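## Task

Take the loose end of the black network patch cord and push it into the port beneath the blue label until it clicks and locks, with the plug's latch clip on top. The cord must have stopped moving shortly after you finish, or the task fails.

## Robot and tools

ROBOT. Two UR7e-type arms, left_arm and right_arm, each carrying a two-finger gripper that opens to 50 mm. Base roots in the scene frame: left_arm (+0.053, +0.380, +0.026) m, right_arm (-0.016, -0.455, +0.026) m, both turned almost not at all about z. Joints turn at most 2.41 rad/s. A camera stand sits behind the arms.

FRAMES. Scene frame: origin at table-top height halfway between the arms' nominal bases, +z up, +x out over the table, left_arm toward +y (image left/right does not follow these names). Every hand position, orientation, velocity, Hand target and wrist-camera pose is reported in that arm's own base frame; fixed cameras and the table use the scene frame. On the gripper, fingers point along its +z and close along its x; end_effector_position is the point between the pads, fingertips 17.5 mm further out. A camera block juts about 10 cm toward the gripper's -y.

ROW LAYOUT (shared by execute_actions and move). One row is 18 numbers, always for both arms: left dx, dy, dz, rx, ry, rz, gripper position, force_limit, speed, then the same nine for the right arm. The six pose numbers are an offset, not a pose: a shift and a rotation vector (rx, ry, rz together) along that arm's base axes, measured from its Hand target at the start of the action or move, turning about that target's position. Scale: 1.0 = 0.6 m or 180 degrees; range -1 to 1. All zeros re-asks for the current Hand target. Gripper numbers are absolute settings: position +1 fully open, about -0.65 pads touching, -1 to grip; force_limit -1 about 20 N, 0 about 102 N, +1 about 185 N per pad (real grip up to ~15 N more); speed -1 20 mm/s, 0 85 mm/s, +1 150 mm/s; both start at +1. Always resend the last gripper numbers to leave a gripper unchanged, since 0 is itself a command. New force_limit or speed only applies once position changes by 0.01 or more; to soften a grip, open first.

execute_actions(actions, cameras). actions is a list of actions; each action holds up to 15 rows, one per 1/30 s step, and a short action repeats its final row. Every row within an action counts from that action's start, so rows are not added up, but successive actions and calls do build on each other. cameras: list of names, ["all"], or []; by default images appear only for an empty actions list, which also reports scene number and task.

move(target, speed, blend, stop_force, zero, blocking, cameras). target is one row or a list of up to 15 rows, every row an offset from the same starting Hand targets. Straight-line paths, no obstacle avoidance, capped at 10 s total. speed: m/s, 0.002 to 3.6, default 0.25 (rotation up to twice that in rad/s); one value or one per target. blend: corner rounding in m, default 0 (full stop at each target). stop_force: 3 to 120 N, one value for both arms; an arm's path ends when its wrist sensor feels that much push against its travel; not reliable while the gripper rotates, and leave it out when backing off a contact. zero: with stop_force, true re-zeroes before the move. blocking=false returns after about 0.5 s while motion continues (not allowed with stop_force). The reply adds a move: line with the ending (done, off_target, moving, held, fault) and limits (paced = pose clipped, held = steps withheld). done means within 3 mm and 2 degrees; it says nothing about contact.

Other tools: wait(seconds 0 to 10); stop() brakes a running move (fingers keep going); zoom_image(camera, region [x0, y0, x1, y1] pixels, at most 504 by 504) on the newest image of cam_head_left, cam_head_right, cam_high, cam_low, cam_left_wrist or cam_right_wrist, all 896x504; zero_wrist_force(arm); read_manual(section="licences"); finished_scene(scene 1 or 2), irreversible.

RESULTS. Per arm: end_effector_position (m), end_effector_quat_wxyz, velocities (m/s, rad/s), Hand target (the next offsets' origin; the gripper may rest short of it, so resend or add the gap), Joint positions, joint torques (include arm weight), Wrist force/torque in the gripper's own axes plus a line with the peak since last shown, Tool commands, gripper object_status (0 moving, 1 blocked while opening, 2 blocked while closing = holding, 3 reached position or pads met) and position_measured (opening mm ≈ (250 - value) × 0.202). "within noise" means the arm is still. Commanded orientation is clipped to 32 degrees from the measured one each step; motion lags commands by about 0.09 to 0.22 s and fast moves overshoot.

AVOID. Contact torque at a joint limit (wrist joints only about 14.4 to 15.7 N m) or roughly 150 N of outside force stops that arm for 10 s. Pressing even slightly past a firm contact can trigger that; approach slowly, preferably with stop_force. Motors above 70 °C show MOTOR HOT; at 85 °C the arm brakes for 30 to 60 s, so do not hold stretched poses or push at unreachable targets. Keep the arms apart and never close a gripper on the other arm's fingers; a clearance check helps but is not complete. Do not pass near an arm's own base. Nothing may fall or be left off the table; avoid drops, slams, releasing moving parts and hard hits on fixed objects. Let the cords settle before finishing.

Each tool is called after "Call:" by a JSON object that holds its "method" and its "body".

## Session

Call:
{"method": "execute_actions", "body": {"actions": []}}

Scene clock: 0.00 s.
left_arm: end_effector_position=(+0.2733, -0.1831, +0.1117) position_measured=3 object_status=3 end_effector_quat_wxyz=(+0.014, +0.880, +0.202, -0.431) | right_arm: end_effector_position=(+0.6582, +0.1592, +0.2108) position_measured=3 object_status=3 end_effector_quat_wxyz=(+0.021, +0.908, -0.419, +0.014)
Joint positions: left_arm=[-0.552 -1.377 2.036 -1.524 -2.169 0.794] | right_arm=[3.596 -2.01 -1.326 -1.391 1.523 2.89]
Joint velocities: within noise
Joint torques (N m): no reading
Wrist force (N): no reading
Wrist torque (N m): no reading
Wrist force, peak (N): no reading
Hand target: left_arm +0.2733, -0.1831, +0.1117; +0.014, +0.880, +0.202, -0.431 | right_arm +0.6582, +0.1592, +0.2108; +0.021, +0.908, -0.419, +0.014
Tool commands: left_gripper/position=+1.0 left_gripper/force_limit=+1.0 left_gripper/speed=+1.0 right_gripper/position=+1.0 right_gripper/force_limit=+1.0 right_gripper/speed=+1.0

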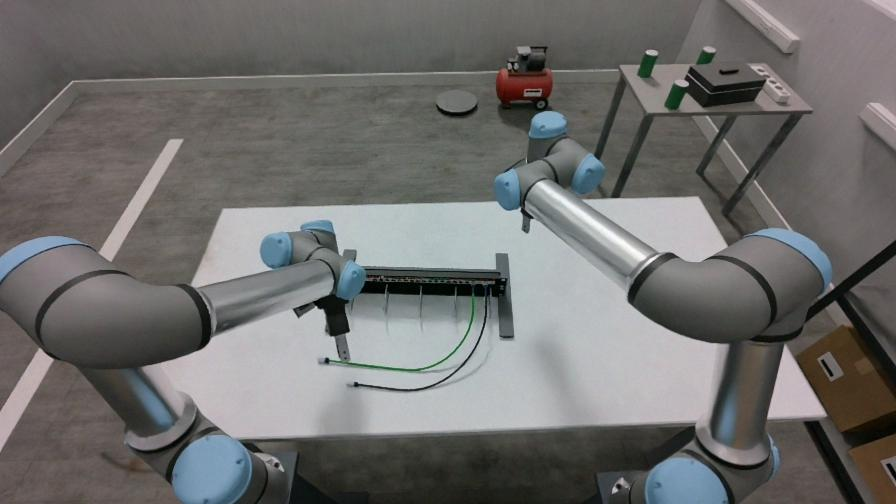

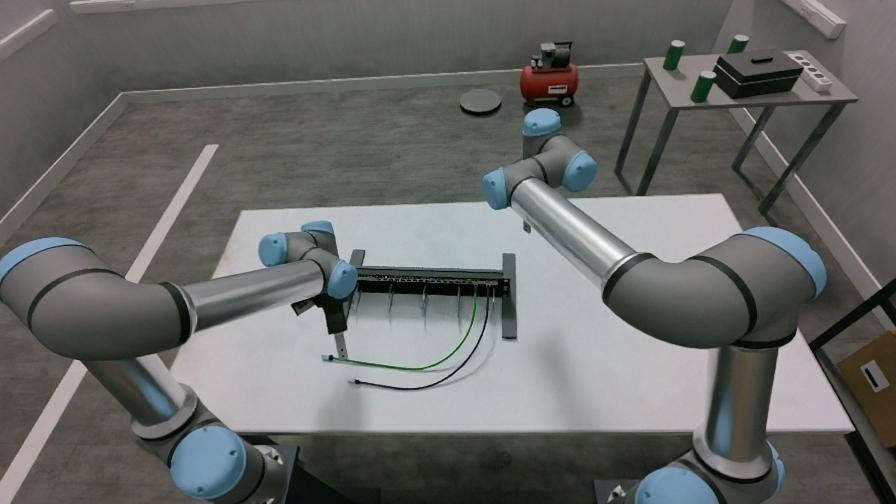

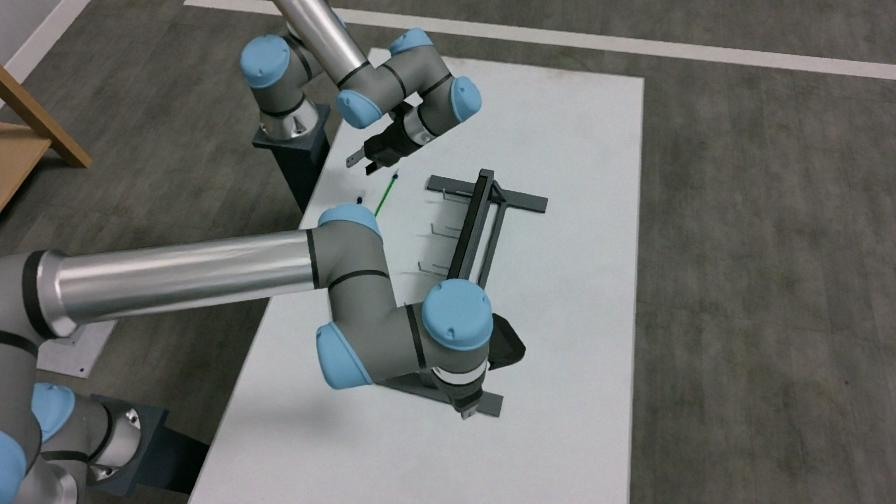

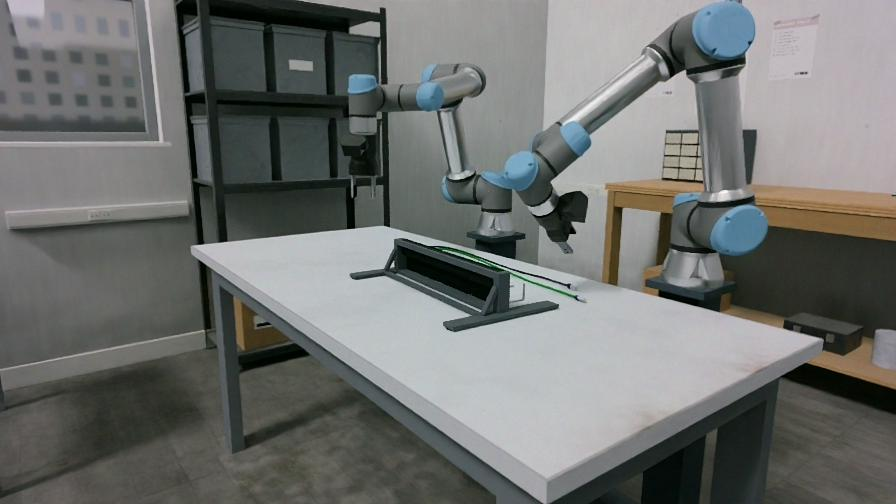

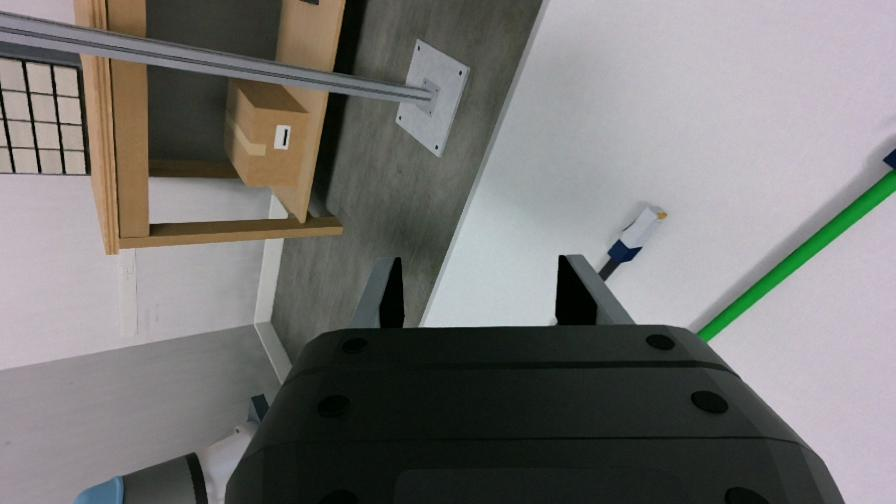

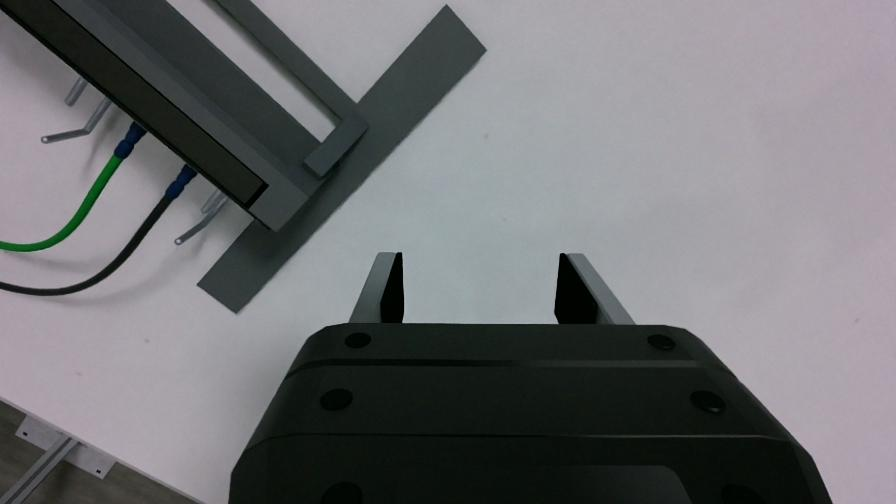

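Call:
{"method": "zoom_image", "body": {"camera": "cam_head_right", "region": [310, 230, 550, 400]}}

Call:
{"method": "zoom_image", "body": {"camera": "cam_head_left", "region": [310, 230, 550, 400]}}

Call:
{"method": "zoom_image", "body": {"camera": "cam_left_wrist", "region": [500, 130, 760, 330]}}

Call:
{"method": "zoom_image", "body": {"camera": "cam_low", "region": [340, 220, 600, 340]}}

Scaled by 2.100 from the camera's 896x504 image, which has a finer 1280x720 frame.

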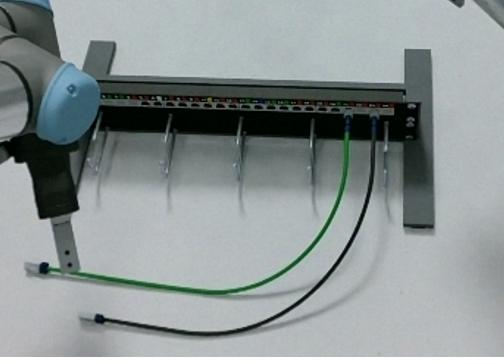

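Scaled by 2.100 from the camera's 896x504 image, which has a finer 1280x720 frame.

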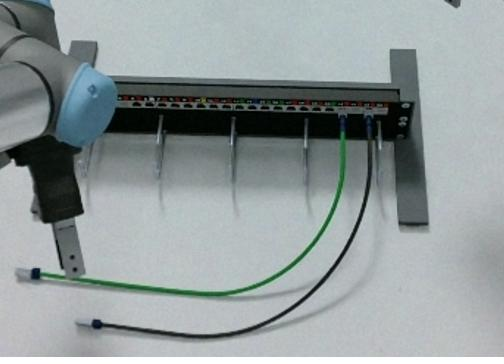

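Scaled by 1.938 from the camera's 896x504 image, which has a finer 1280x720 frame.

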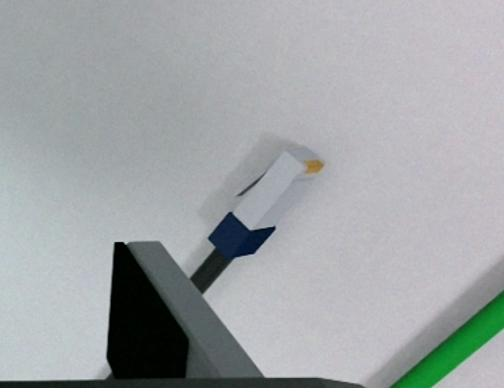

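Scaled by 1.938 from the camera's 896x504 image, which has a finer 1280x720 frame.

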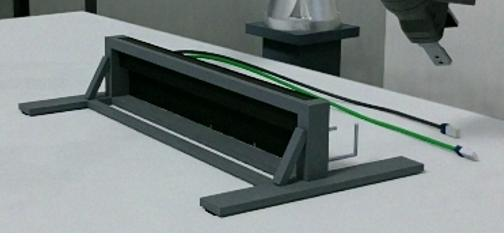

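Call:
{"method": "move", "body": {"target": [-0.067,0.005,0.083,0.2177,-0.204,0.3316,1,1,1,0,0,0,0,0,0,1,1,1], "cameras": ["cam_left_wrist","cam_head_left"]}}

Call:
{"method": "zoom_image", "body": {"camera": "cam_head_left", "region": [310, 230, 550, 400]}}

Scene clock: 29.63 s.
left_arm: end_effector_position=(+0.2331, -0.1801, +0.1615) position_measured=3 object_status=3 end_effector_quat_wxyz=(+0.000, +0.707, +0.707, +0.000) | right_arm: end_effector_position=(+0.6582, +0.1592, +0.2108) position_measured=3 object_status=3 end_effector_quat_wxyz=(+0.021, +0.908, -0.419, +0.014)
Joint positions: left_arm=[-1.128 -2.097 2.38 -1.853 -1.571 -1.128] | right_arm=[3.596 -2.01 -1.326 -1.391 1.523 2.89]
Joint torques (N m): left_arm=[-12.05 -16.28 -31.32 -0.23 1.85 -2.52] | right_arm=[0 48.52 26.65 3.26 -0.03 0.02]
Wrist force (N): left_arm=[1.8 0.5 -1.8] | right_arm=[-0.2 -0.1 0.2]
Wrist torque (N m): left_arm=[0.15 -0.40 0.07] | right_arm=[0.00 0.02 0.00]
Wrist force, peak (N): left_arm=[1.9 1.6 -1.9] | right_arm=[0.0 -0.7 0.0]
Hand target: left_arm +0.2331, -0.1801, +0.1615; +0.000, +0.707, +0.707, +0.000 | right_arm +0.6582, +0.1592, +0.2108; +0.021, +0.908, -0.419, +0.014
Off the commanded pose: left_arm 0.000 m, 0 deg | right_arm 0.000 m, 0 deg.
move: done
camera_calibration:
cam_left_wrist: T_world_to_cam=[[0.0174887, 0.999847, 0.00041491, 0.183474], [0.93656, -0.016527, 0.350117, -0.264373], [0.35007, -0.00573451, -0.936706, 0.197477], [0, 0, 0, 1]] pos_world=[0.175262, -0.186683, 0.277463]
Images, in order (width x height): cam_head_left 896x504, cam_left_wrist 896x504.

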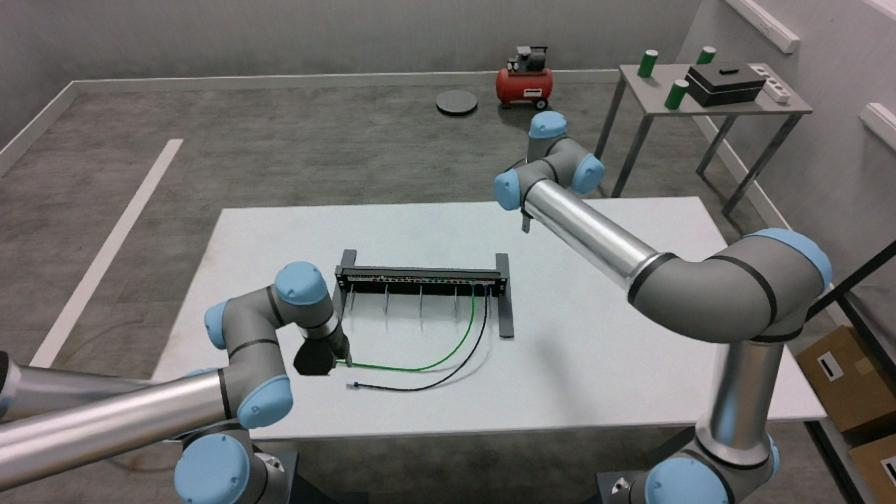

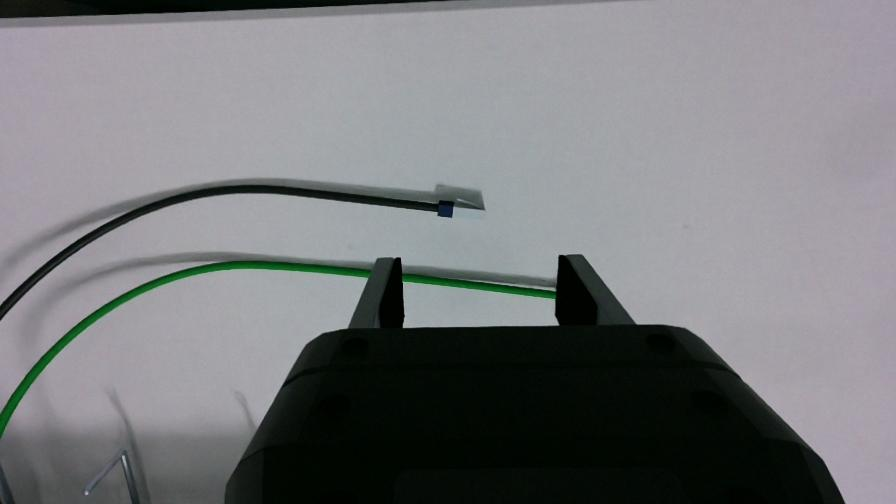

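Scaled by 2.100 from the camera's 896x504 image, which has a finer 1280x720 frame.

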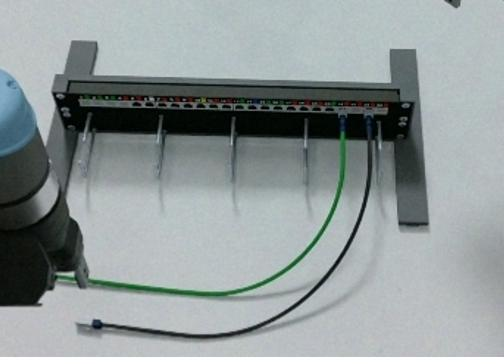

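Call:
{"method": "zoom_image", "body": {"camera": "cam_left_wrist", "region": [410, 165, 510, 235]}}

Call:
{"method": "zoom_image", "body": {"camera": "cam_low", "region": [530, 260, 610, 320]}}

Scaled by 5.040 from the camera's 896x504 image, which has a finer 1280x720 frame.

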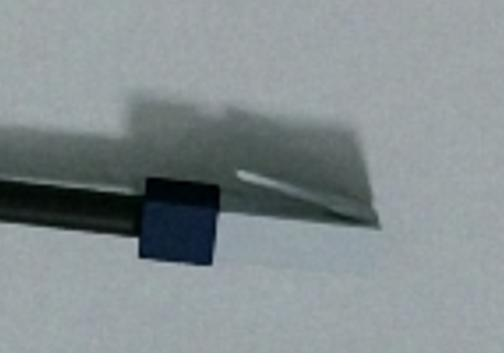

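This scene's latest camera images include none from cam_low. They are from: cam_head_left, cam_left_wrist. cam_low's image comes with the result of a call that names it in "cameras".

Call:
{"method": "move", "body": {"target": [0,0,-0.14,0,0,0,1,1,1,0,0,0,0,0,0,1,1,1], "cameras": ["cam_left_wrist","cam_low"]}}

Call:
{"method": "zoom_image", "body": {"camera": "cam_left_wrist", "region": [400, 145, 540, 265]}}

Call:
{"method": "zoom_image", "body": {"camera": "cam_low", "region": [530, 260, 610, 320]}}

Scene clock: 42.10 s.
left_arm: end_effector_position=(+0.2331, -0.1801, +0.0775) position_measured=3 object_status=3 end_effector_quat_wxyz=(+0.000, +0.707, +0.707, +0.000) | right_arm: end_effector_position=(+0.6582, +0.1592, +0.2108) position_measured=3 object_status=3 end_effector_quat_wxyz=(+0.021, +0.908, -0.419, +0.014)
Joint positions: left_arm=[-1.128 -1.963 2.554 -2.161 -1.57 -1.128] | right_arm=[3.596 -2.01 -1.326 -1.391 1.523 2.89]
Joint torques (N m): left_arm=[12.59 8 -12.84 -5.29 -1.78 2.17] | right_arm=[-0.57 49.1 27.12 3.17 0.2 0.09]
Wrist force (N): left_arm=[2.3 0.4 -1.8] | right_arm=[0.0 0.0 0.1]
Wrist torque (N m): left_arm=[0.13 -0.47 0.08] | right_arm=[0.01 0.01 0.00]
Wrist force, peak (N): left_arm=[1.6 0.9 -3.4] | right_arm=[0.0 -0.5 0.0]
Hand target: left_arm +0.2331, -0.1801, +0.0775; +0.000, +0.707, +0.707, +0.000 | right_arm +0.6582, +0.1592, +0.2108; +0.021, +0.908, -0.419, +0.014
Off the commanded pose: left_arm 0.000 m, 0 deg | right_arm 0.000 m, 0 deg.
move: done
camera_calibration:
cam_left_wrist: T_world_to_cam=[[0.0173237, 0.99985, 0.000570997, 0.183609], [0.936498, -0.0164261, 0.350289, -0.23491], [0.350246, -0.00553355, -0.936642, 0.118917], [0, 0, 0, 1]] pos_world=[0.175162, -0.186782, 0.193565]
Images, in order (width x height): cam_low 896x504, cam_left_wrist 896x504.

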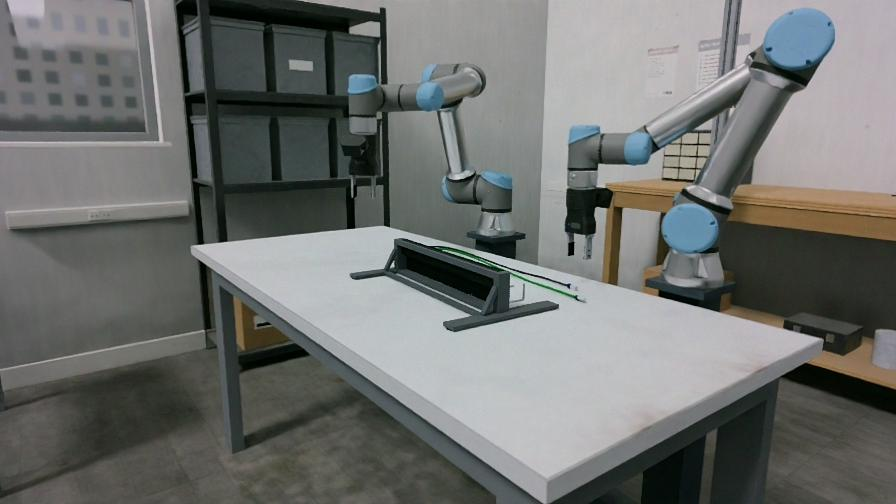

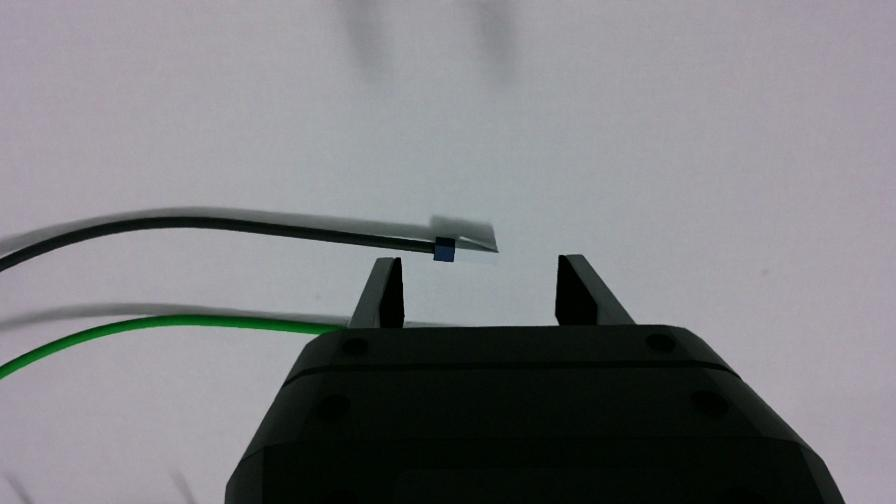

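Scaled by 3.600 from the camera's 896x504 image, which has a finer 1280x720 frame.

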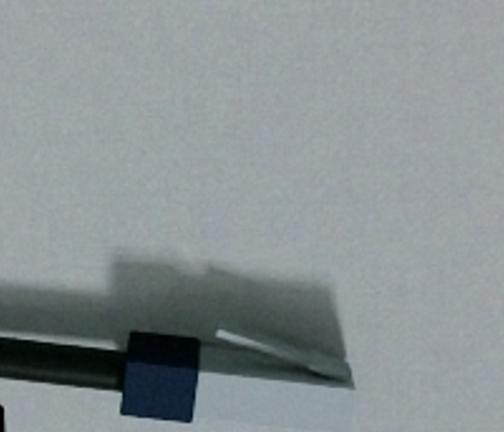

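Scaled by 6.300 from the camera's 896x504 image, which has a finer 1280x720 frame.

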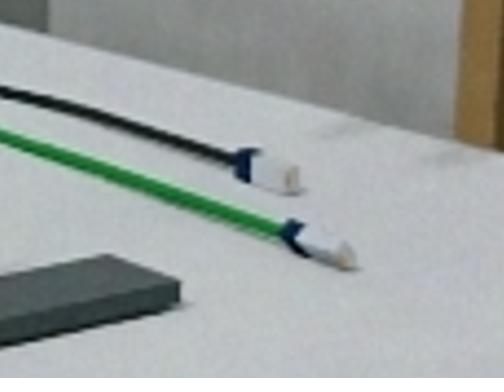

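Call:
{"method": "move", "body": {"target": [[-0.05,0.15,0.25,0,0,0,1,1,1,0,0,0,0,0,0,1,1,1],[-0.05,0.15,0.25,0,0,0,1,1,1,-0.593,0.655,0,0.011,-0.017,-0.725,0.2,1,1],[-0.05,0.15,0.25,0,0,0,1,1,1,-0.593,0.655,-0.185,0.011,-0.017,-0.725,0.2,1,1]], "speed": 0.35, "cameras": ["all"]}}

Scene clock: 113.10 s.
left_arm: end_effector_position=(+0.2031, -0.0901, +0.2275) position_measured=3 object_status=3 end_effector_quat_wxyz=(+0.000, +0.707, +0.707, +0.000) | right_arm: end_effector_position=(+0.3024, +0.5522, +0.1000) position_measured=123 object_status=3 end_effector_quat_wxyz=(+0.000, +0.001, +1.000, +0.000)
Joint positions: left_arm=[-1.062 -2.396 2.305 -1.478 -1.57 -1.062] | right_arm=[4.425 -1.991 -1.661 -1.061 1.57 5.997]
Joint torques (N m): left_arm=[-12.06 -5.64 -31.96 -0.25 1.66 -2.16] | right_arm=[-7.12 35.5 16.31 6.57 -1.85 -0.4]
Wrist force (N): left_arm=[1.9 0.4 -1.7] | right_arm=[0.0 -0.2 -0.1]
Wrist torque (N m): left_arm=[0.14 -0.43 -0.05] | right_arm=[-0.05 0.00 -0.06]
Wrist force, peak (N): left_arm=[2.7 0.7 -3.2] | right_arm=[0.0 -0.4 -2.2]
Hand target: left_arm +0.2031, -0.0901, +0.2275; +0.000, +0.707, +0.707, +0.000 | right_arm +0.3024, +0.5522, +0.0998; +0.000, +0.001, +1.000, +0.000
Off the commanded pose: left_arm 0.000 m, 0 deg | right_arm 0.000 m, 0 deg.
move: done
camera_calibration:
cam_left_wrist: T_world_to_cam=[[0.0173237, 0.99985, 0.000570997, 0.0940548], [0.936498, -0.0164261, 0.350289, -0.257939], [0.350246, -0.00553355, -0.936642, 0.27029], [0, 0, 0, 1]] pos_world=[0.145262, -0.096782, 0.343465]
cam_right_wrist: T_world_to_cam=[[-0.999861, 0.00311828, -0.0163902, 0.313022], [-0.00279718, 0.937144, 0.348932, -0.536525], [0.016448, 0.34893, -0.937005, 0.0262202], [0, 0, 0, 1]] pos_world=[0.311047, 0.492676, 0.21691]

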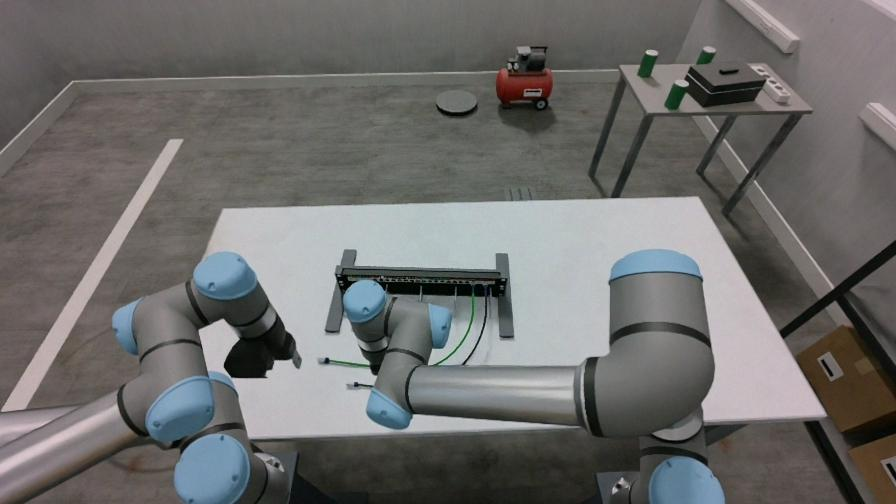

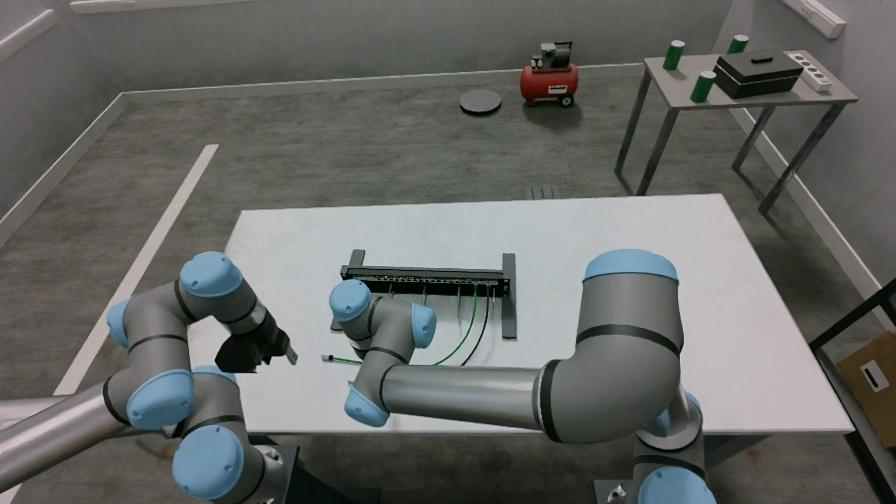

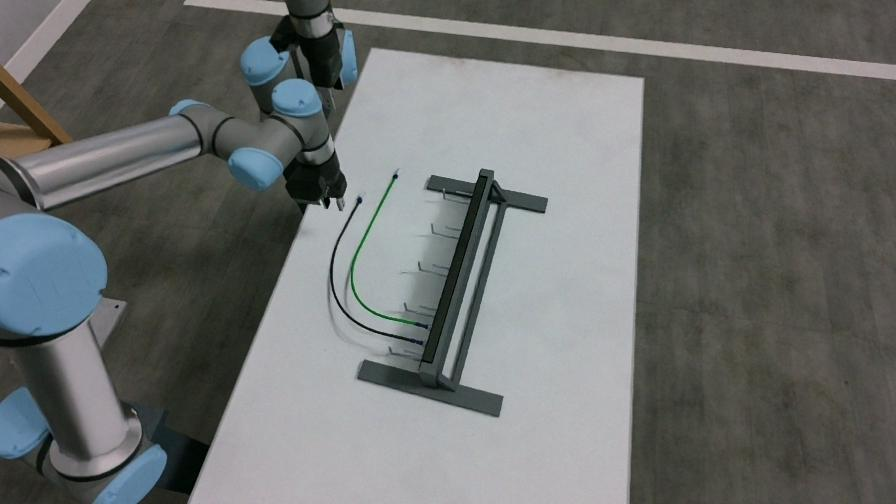

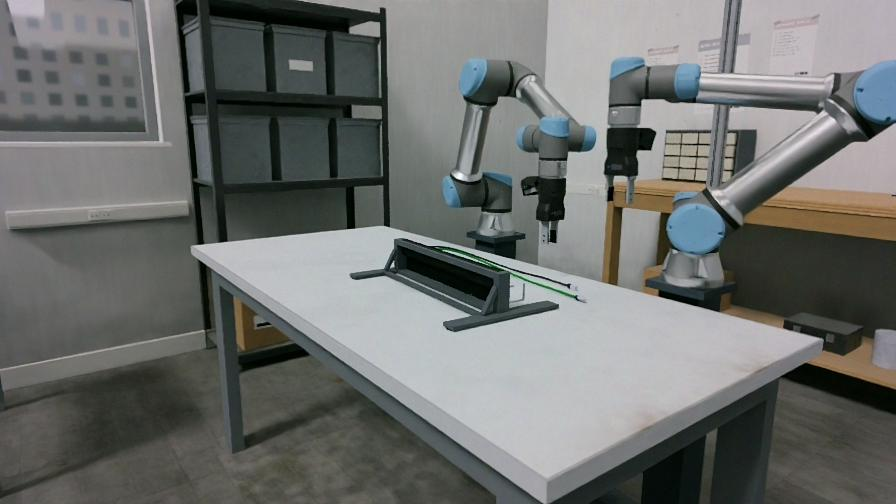

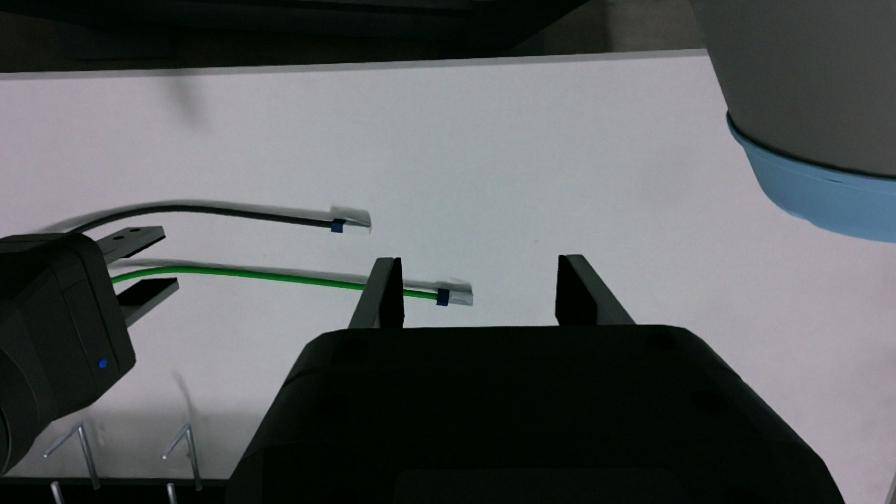

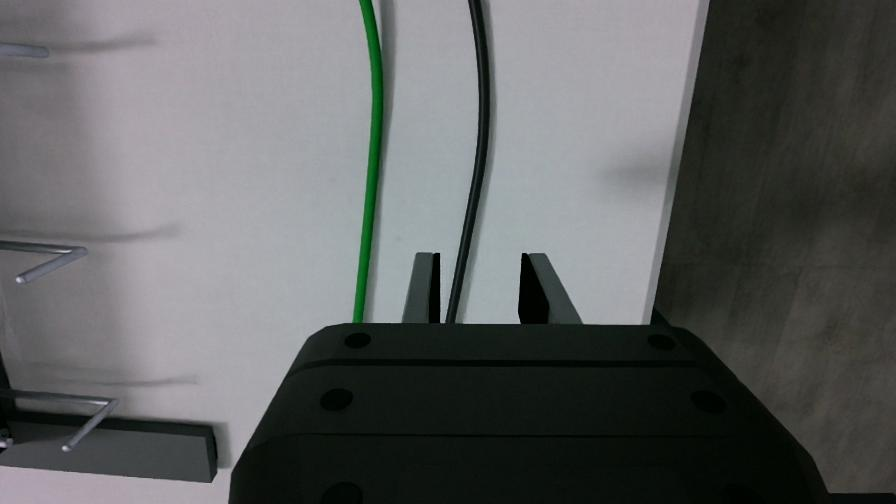

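Call:
{"method": "move", "body": {"target": [0,0,0,0,0,0,1,1,1,-0.008,0,-0.147,0,0,0,0.2,1,1]}}

Call:
{"method": "move", "body": {"target": [0,0,0,0,0,0,1,1,1,0,0,-0.045,0,0,0,0.2,1,1], "speed": 0.01, "stop_force": 6, "cameras": ["cam_right_wrist","cam_left_wrist"]}}

Scene clock: 121.47 s.
left_arm: end_effector_position=(+0.2031, -0.0901, +0.2275) position_measured=3 object_status=3 end_effector_quat_wxyz=(+0.000, +0.707, +0.707, +0.000) | right_arm: end_effector_position=(+0.2976, +0.5522, +0.0118) position_measured=123 object_status=3 end_effector_quat_wxyz=(+0.000, +0.001, +1.000, +0.000)
Joint positions: left_arm=[-1.062 -2.396 2.305 -1.478 -1.57 -1.062] | right_arm=[4.432 -2.107 -1.749 -0.857 1.57 6.005]
Joint torques (N m): left_arm=[-12.39 -5 -31.31 -0.23 1.59 -1.99] | right_arm=[6.87 37.37 13.11 6.62 -1.73 1.53]
Wrist force (N): left_arm=[1.9 0.7 -1.7] | right_arm=[0.3 -0.3 0.1]
Wrist torque (N m): left_arm=[0.18 -0.44 -0.05] | right_arm=[-0.06 -0.05 -0.05]
Wrist force, peak (N): left_arm=[2.2 0.6 -2.0] | right_arm=[0.0 -0.2 -1.6]
Hand target: left_arm +0.2031, -0.0901, +0.2275; +0.000, +0.707, +0.707, +0.000 | right_arm +0.2976, +0.5522, +0.0116; +0.000, +0.001, +1.000, +0.000
Off the commanded pose: left_arm 0.000 m, 0 deg | right_arm 0.000 m, 0 deg.
move: done

Scene clock: 124.60 s.
left_arm: end_effector_position=(+0.2031, -0.0901, +0.2275) position_measured=3 object_status=3 end_effector_quat_wxyz=(+0.000, +0.707, +0.707, +0.000) | right_arm: end_effector_position=(+0.2976, +0.5522, -0.0066) position_measured=123 object_status=3 end_effector_quat_wxyz=(+0.000, +0.001, +1.000, +0.000)
Joint positions: left_arm=[-1.062 -2.396 2.305 -1.478 -1.57 -1.062] | right_arm=[4.432 -2.136 -1.76 -0.816 1.57 6.005]
Joint torques (N m): left_arm=[-11.64 -5.14 -31.92 -0.15 1.6 -2.15] | right_arm=[3.85 51.42 19.31 -0.63 -1.72 0.33]
Wrist force (N): left_arm=[1.8 0.9 -1.5] | right_arm=[-0.7 2.1 -6.5]
Wrist torque (N m): left_arm=[0.21 -0.42 -0.05] | right_arm=[-0.08 -0.14 -0.09]
Wrist force, peak (N): left_arm=[2.2 0.7 -1.8] | right_arm=[2.5 -8.5 -29.3]
Hand target: left_arm +0.2031, -0.0901, +0.2275; +0.000, +0.707, +0.707, +0.000 | right_arm +0.2976, +0.5522, -0.0066; +0.000, +0.001, +1.000, +0.000 (not the last commanded pose)
Off the commanded pose: left_arm 0.000 m, 0 deg | right_arm 0.009 m, 0 deg.
move: contact (right_arm)
camera_calibration:
cam_left_wrist: T_world_to_cam=[[0.0173237, 0.99985, 0.000570997, 0.0940548], [0.936498, -0.0164261, 0.350289, -0.257939], [0.350246, -0.00553355, -0.936642, 0.27029], [0, 0, 0, 1]] pos_world=[0.145262, -0.096782, 0.343465]
cam_right_wrist: T_world_to_cam=[[-0.999861, 0.00321476, -0.0163544, 0.306525], [-0.00269793, 0.937066, 0.349141, -0.499358], [0.0164476, 0.349137, -0.936927, -0.0736973], [0, 0, 0, 1]] pos_world=[0.306347, 0.492677, 0.110311]
Images, in order (width x height): cam_left_wrist 896x504, cam_right_wrist 896x504.

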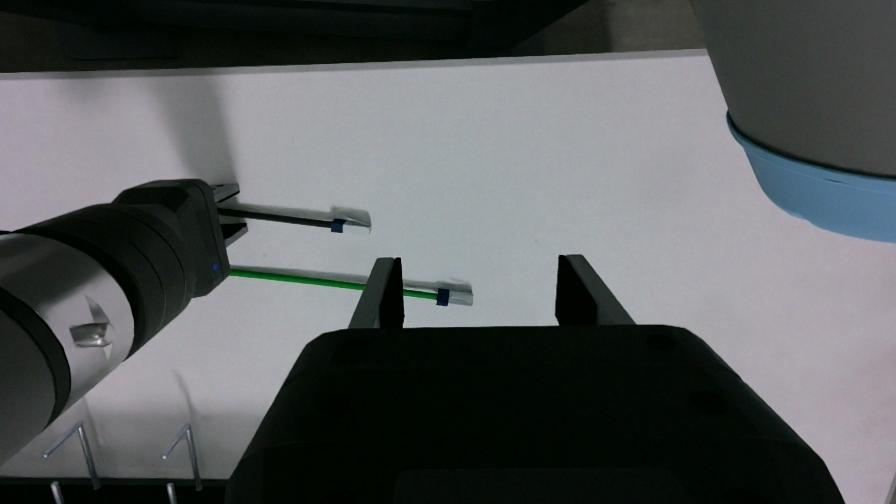

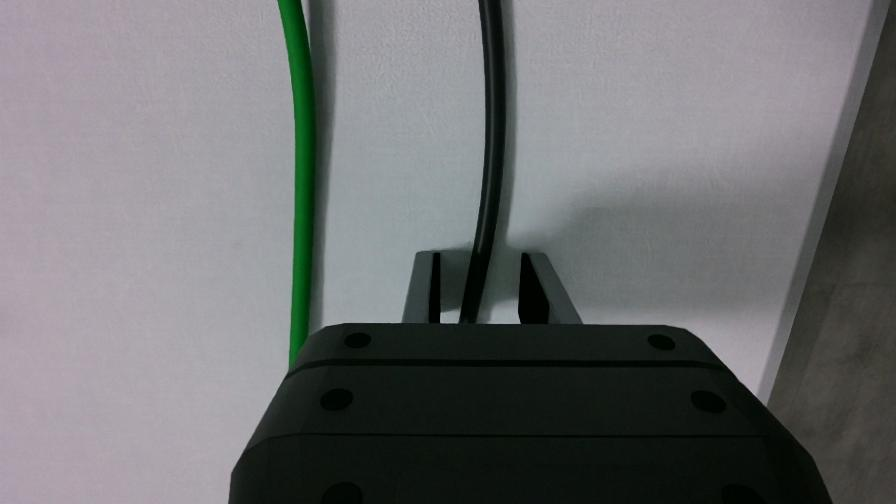

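Call:
{"method": "move", "body": {"target": [0,0,0,0,0,0,1,1,1,0,0,0.0025,0,0,0,0.2,1,1]}}

Call:
{"method": "move", "body": {"target": [0,0,0,0,0,0,1,1,1,0,0,0,0,0,0,-1,-0.9,-1]}}

Call:
{"method": "move", "body": {"target": [0,0,0,0,0,0,1,1,1,0,0,0.16,0,0,0,-1,-0.9,-1], "speed": 0.1, "cameras": ["all"]}}

Call:
{"method": "zoom_image", "body": {"camera": "cam_left_wrist", "region": [180, 120, 420, 280]}}

Call:
{"method": "zoom_image", "body": {"camera": "cam_low", "region": [500, 180, 620, 300]}}

Scene clock: 130.73 s.
left_arm: end_effector_position=(+0.2031, -0.0901, +0.2275) position_measured=3 object_status=3 end_effector_quat_wxyz=(+0.000, +0.707, +0.707, +0.000) | right_arm: end_effector_position=(+0.2976, +0.5522, -0.0051) position_measured=123 object_status=3 end_effector_quat_wxyz=(+0.000, +0.001, +1.000, +0.000)
Joint positions: left_arm=[-1.062 -2.396 2.305 -1.478 -1.57 -1.062] | right_arm=[4.432 -2.134 -1.76 -0.819 1.57 6.005]
Joint torques (N m): left_arm=[-12.1 -4.9 -30.94 -0.13 1.64 -2] | right_arm=[-2.79 56.68 28.89 -0.09 -1.78 -0.2]
Wrist force (N): left_arm=[1.8 0.4 -1.7] | right_arm=[-0.1 -0.2 -0.3]
Wrist torque (N m): left_arm=[0.14 -0.42 -0.06] | right_arm=[-0.06 0.02 -0.05]
Wrist force, peak (N): left_arm=[2.3 0.9 -1.7] | right_arm=[-0.6 1.8 -6.7]
Hand target: left_arm +0.2031, -0.0901, +0.2275; +0.000, +0.707, +0.707, +0.000 | right_arm +0.2976, +0.5522, -0.0051; +0.000, +0.001, +1.000, +0.000
Off the commanded pose: left_arm 0.000 m, 0 deg | right_arm 0.000 m, 0 deg.
move: done

Scene clock: 132.00 s.
left_arm: end_effector_position=(+0.2031, -0.0901, +0.2275) position_measured=3 object_status=3 end_effector_quat_wxyz=(+0.000, +0.707, +0.707, +0.000) | right_arm: end_effector_position=(+0.2976, +0.5522, -0.0051) position_measured=225 object_status=2 end_effector_quat_wxyz=(+0.000, +0.001, +1.000, +0.000)
Joint positions: left_arm=[-1.062 -2.396 2.305 -1.478 -1.57 -1.062] | right_arm=[4.432 -2.134 -1.76 -0.819 1.57 6.005]
Joint torques (N m): left_arm=[-12.34 -4.76 -31.74 -0.35 1.58 -2.17] | right_arm=[-3.76 56.74 28.5 0.07 -1.83 -0.34]
Wrist force (N): left_arm=[2.0 0.9 -1.7] | right_arm=[0.2 -0.2 -0.1]
Wrist torque (N m): left_arm=[0.20 -0.45 -0.05] | right_arm=[-0.04 -0.02 -0.04]
Wrist force, peak (N): left_arm=[2.4 0.9 -1.9] | right_arm=[-0.2 0.1 -0.5]
Hand target: left_arm +0.2031, -0.0901, +0.2275; +0.000, +0.707, +0.707, +0.000 | right_arm +0.2976, +0.5522, -0.0051; +0.000, +0.001, +1.000, +0.000
Off the commanded pose: left_arm 0.000 m, 0 deg | right_arm 0.000 m, 0 deg.
move: done

Scene clock: 133.53 s.
left_arm: end_effector_position=(+0.2031, -0.0901, +0.2275) position_measured=3 object_status=3 end_effector_quat_wxyz=(+0.000, +0.707, +0.707, +0.000) | right_arm: end_effector_position=(+0.2977, +0.5522, +0.0908) position_measured=225 object_status=2 end_effector_quat_wxyz=(+0.000, +0.001, +1.000, +0.000)
Joint positions: left_arm=[-1.062 -2.396 2.305 -1.478 -1.57 -1.062] | right_arm=[4.432 -1.997 -1.678 -1.037 1.57 6.005]
Joint torques (N m): left_arm=[-11.2 -5.2 -31.56 -0.18 1.53 -2.13] | right_arm=[4.11 53.98 32.11 0.06 -0.61 1.37]
Wrist force (N): left_arm=[1.9 0.5 -1.8] | right_arm=[0.3 -0.2 0.2]
Wrist torque (N m): left_arm=[0.15 -0.42 -0.05] | right_arm=[-0.06 -0.02 -0.04]
Wrist force, peak (N): left_arm=[2.3 0.6 -1.9] | right_arm=[0.1 -0.1 0.9]
Hand target: left_arm +0.2031, -0.0901, +0.2275; +0.000, +0.707, +0.707, +0.000 | right_arm +0.2976, +0.5522, +0.0909; +0.000, +0.001, +1.000, +0.000
Off the commanded pose: left_arm 0.000 m, 0 deg | right_arm 0.000 m, 0 deg.
move: done
camera_calibration:
cam_left_wrist: T_world_to_cam=[[0.0173237, 0.99985, 0.000570997, 0.0940548], [0.936498, -0.0164261, 0.350289, -0.257939], [0.350246, -0.00553355, -0.936642, 0.27029], [0, 0, 0, 1]] pos_world=[0.145262, -0.096782, 0.343465]
cam_right_wrist: T_world_to_cam=[[-0.999859, 0.00325088, -0.0164476, 0.308119], [-0.00269664, 0.937066, 0.349141, -0.533365], [0.0165475, 0.349137, -0.936926, 0.0175287], [0, 0, 0, 1]] pos_world=[0.306347, 0.492677, 0.207711]

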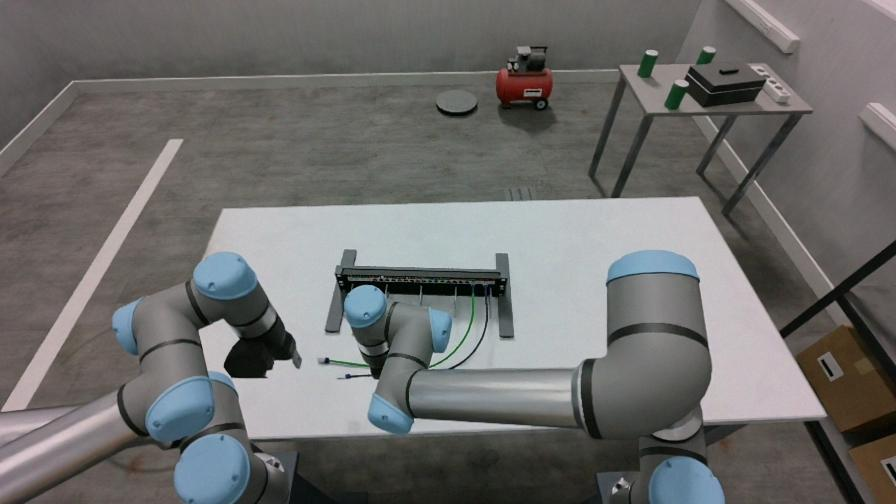

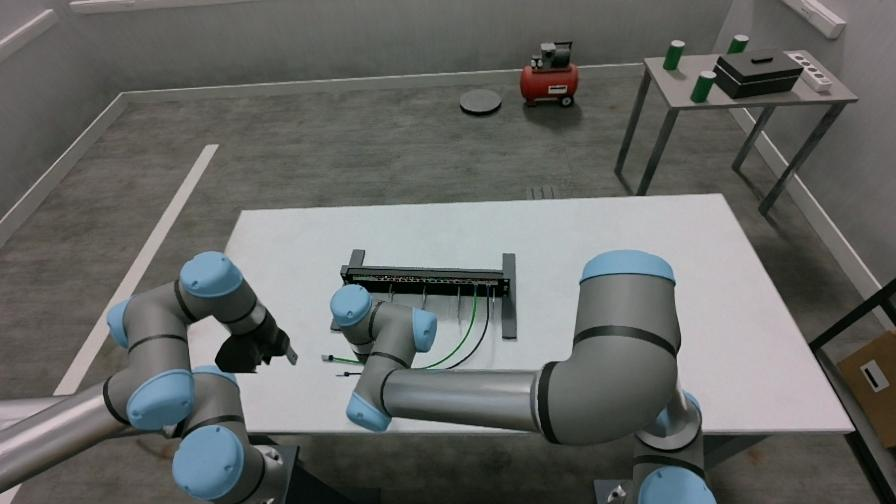

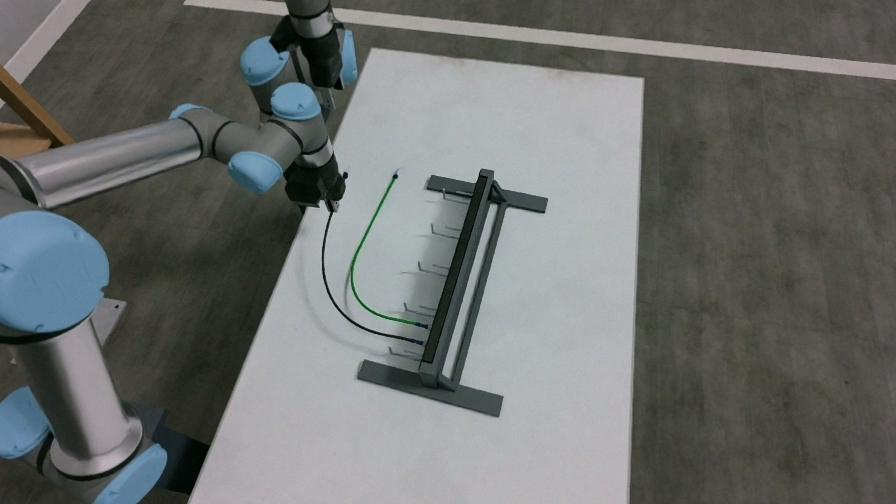

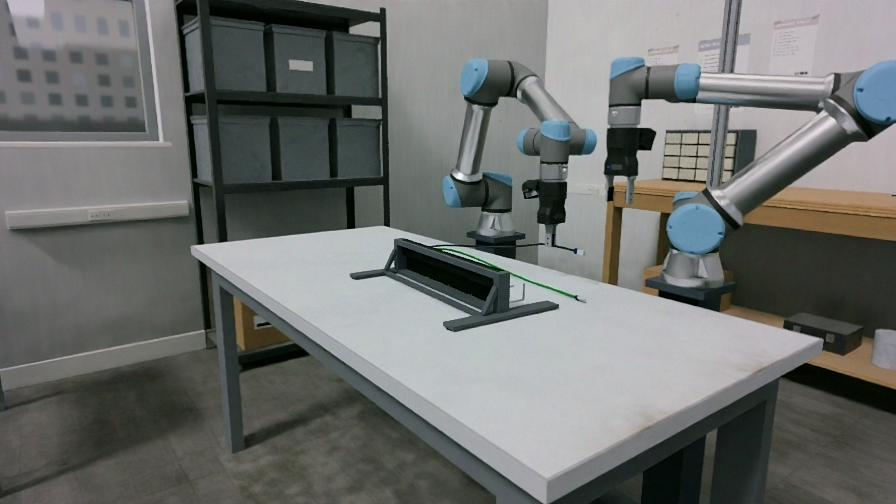

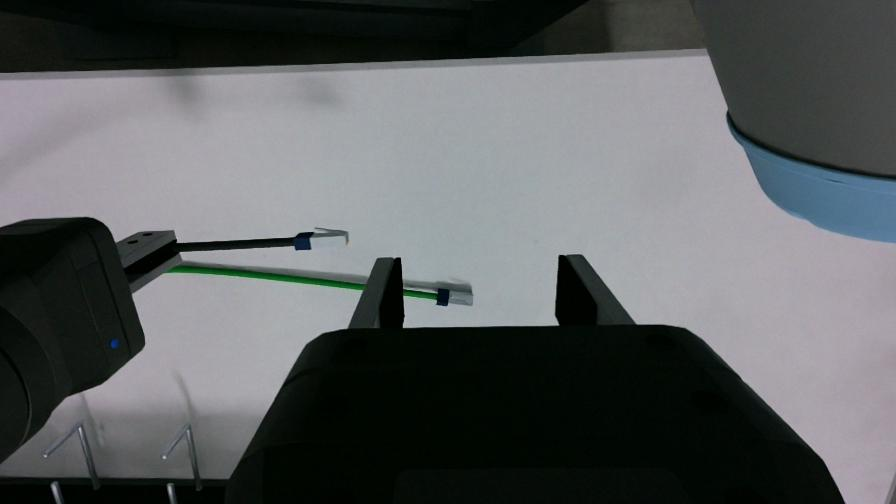

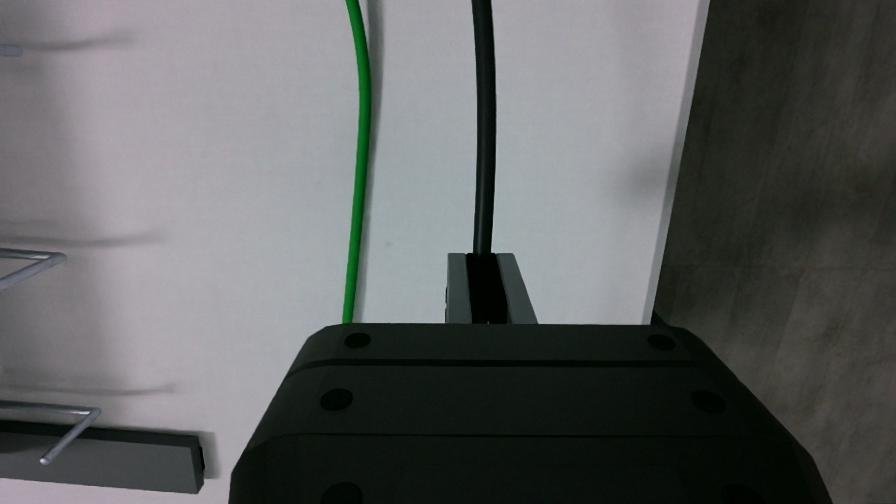

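Scaled by 2.100 from the camera's 896x504 image, which has a finer 1280x720 frame.

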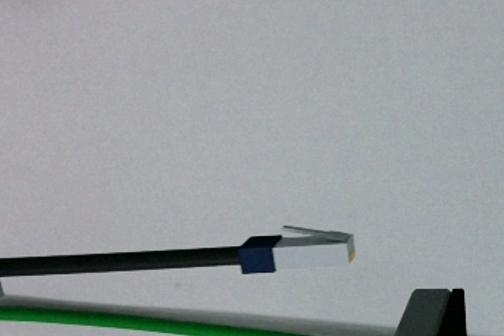

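Scaled by 4.200 from the camera's 896x504 image, which has a finer 1280x720 frame.

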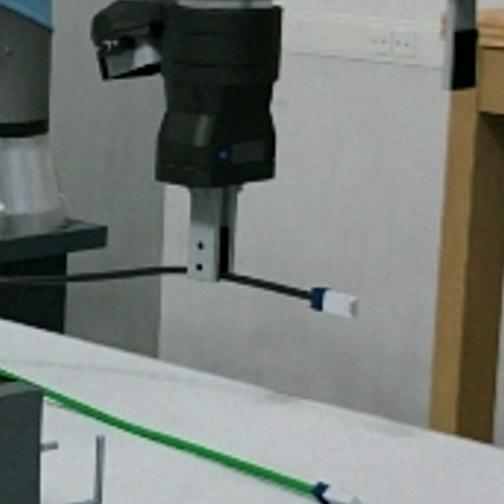

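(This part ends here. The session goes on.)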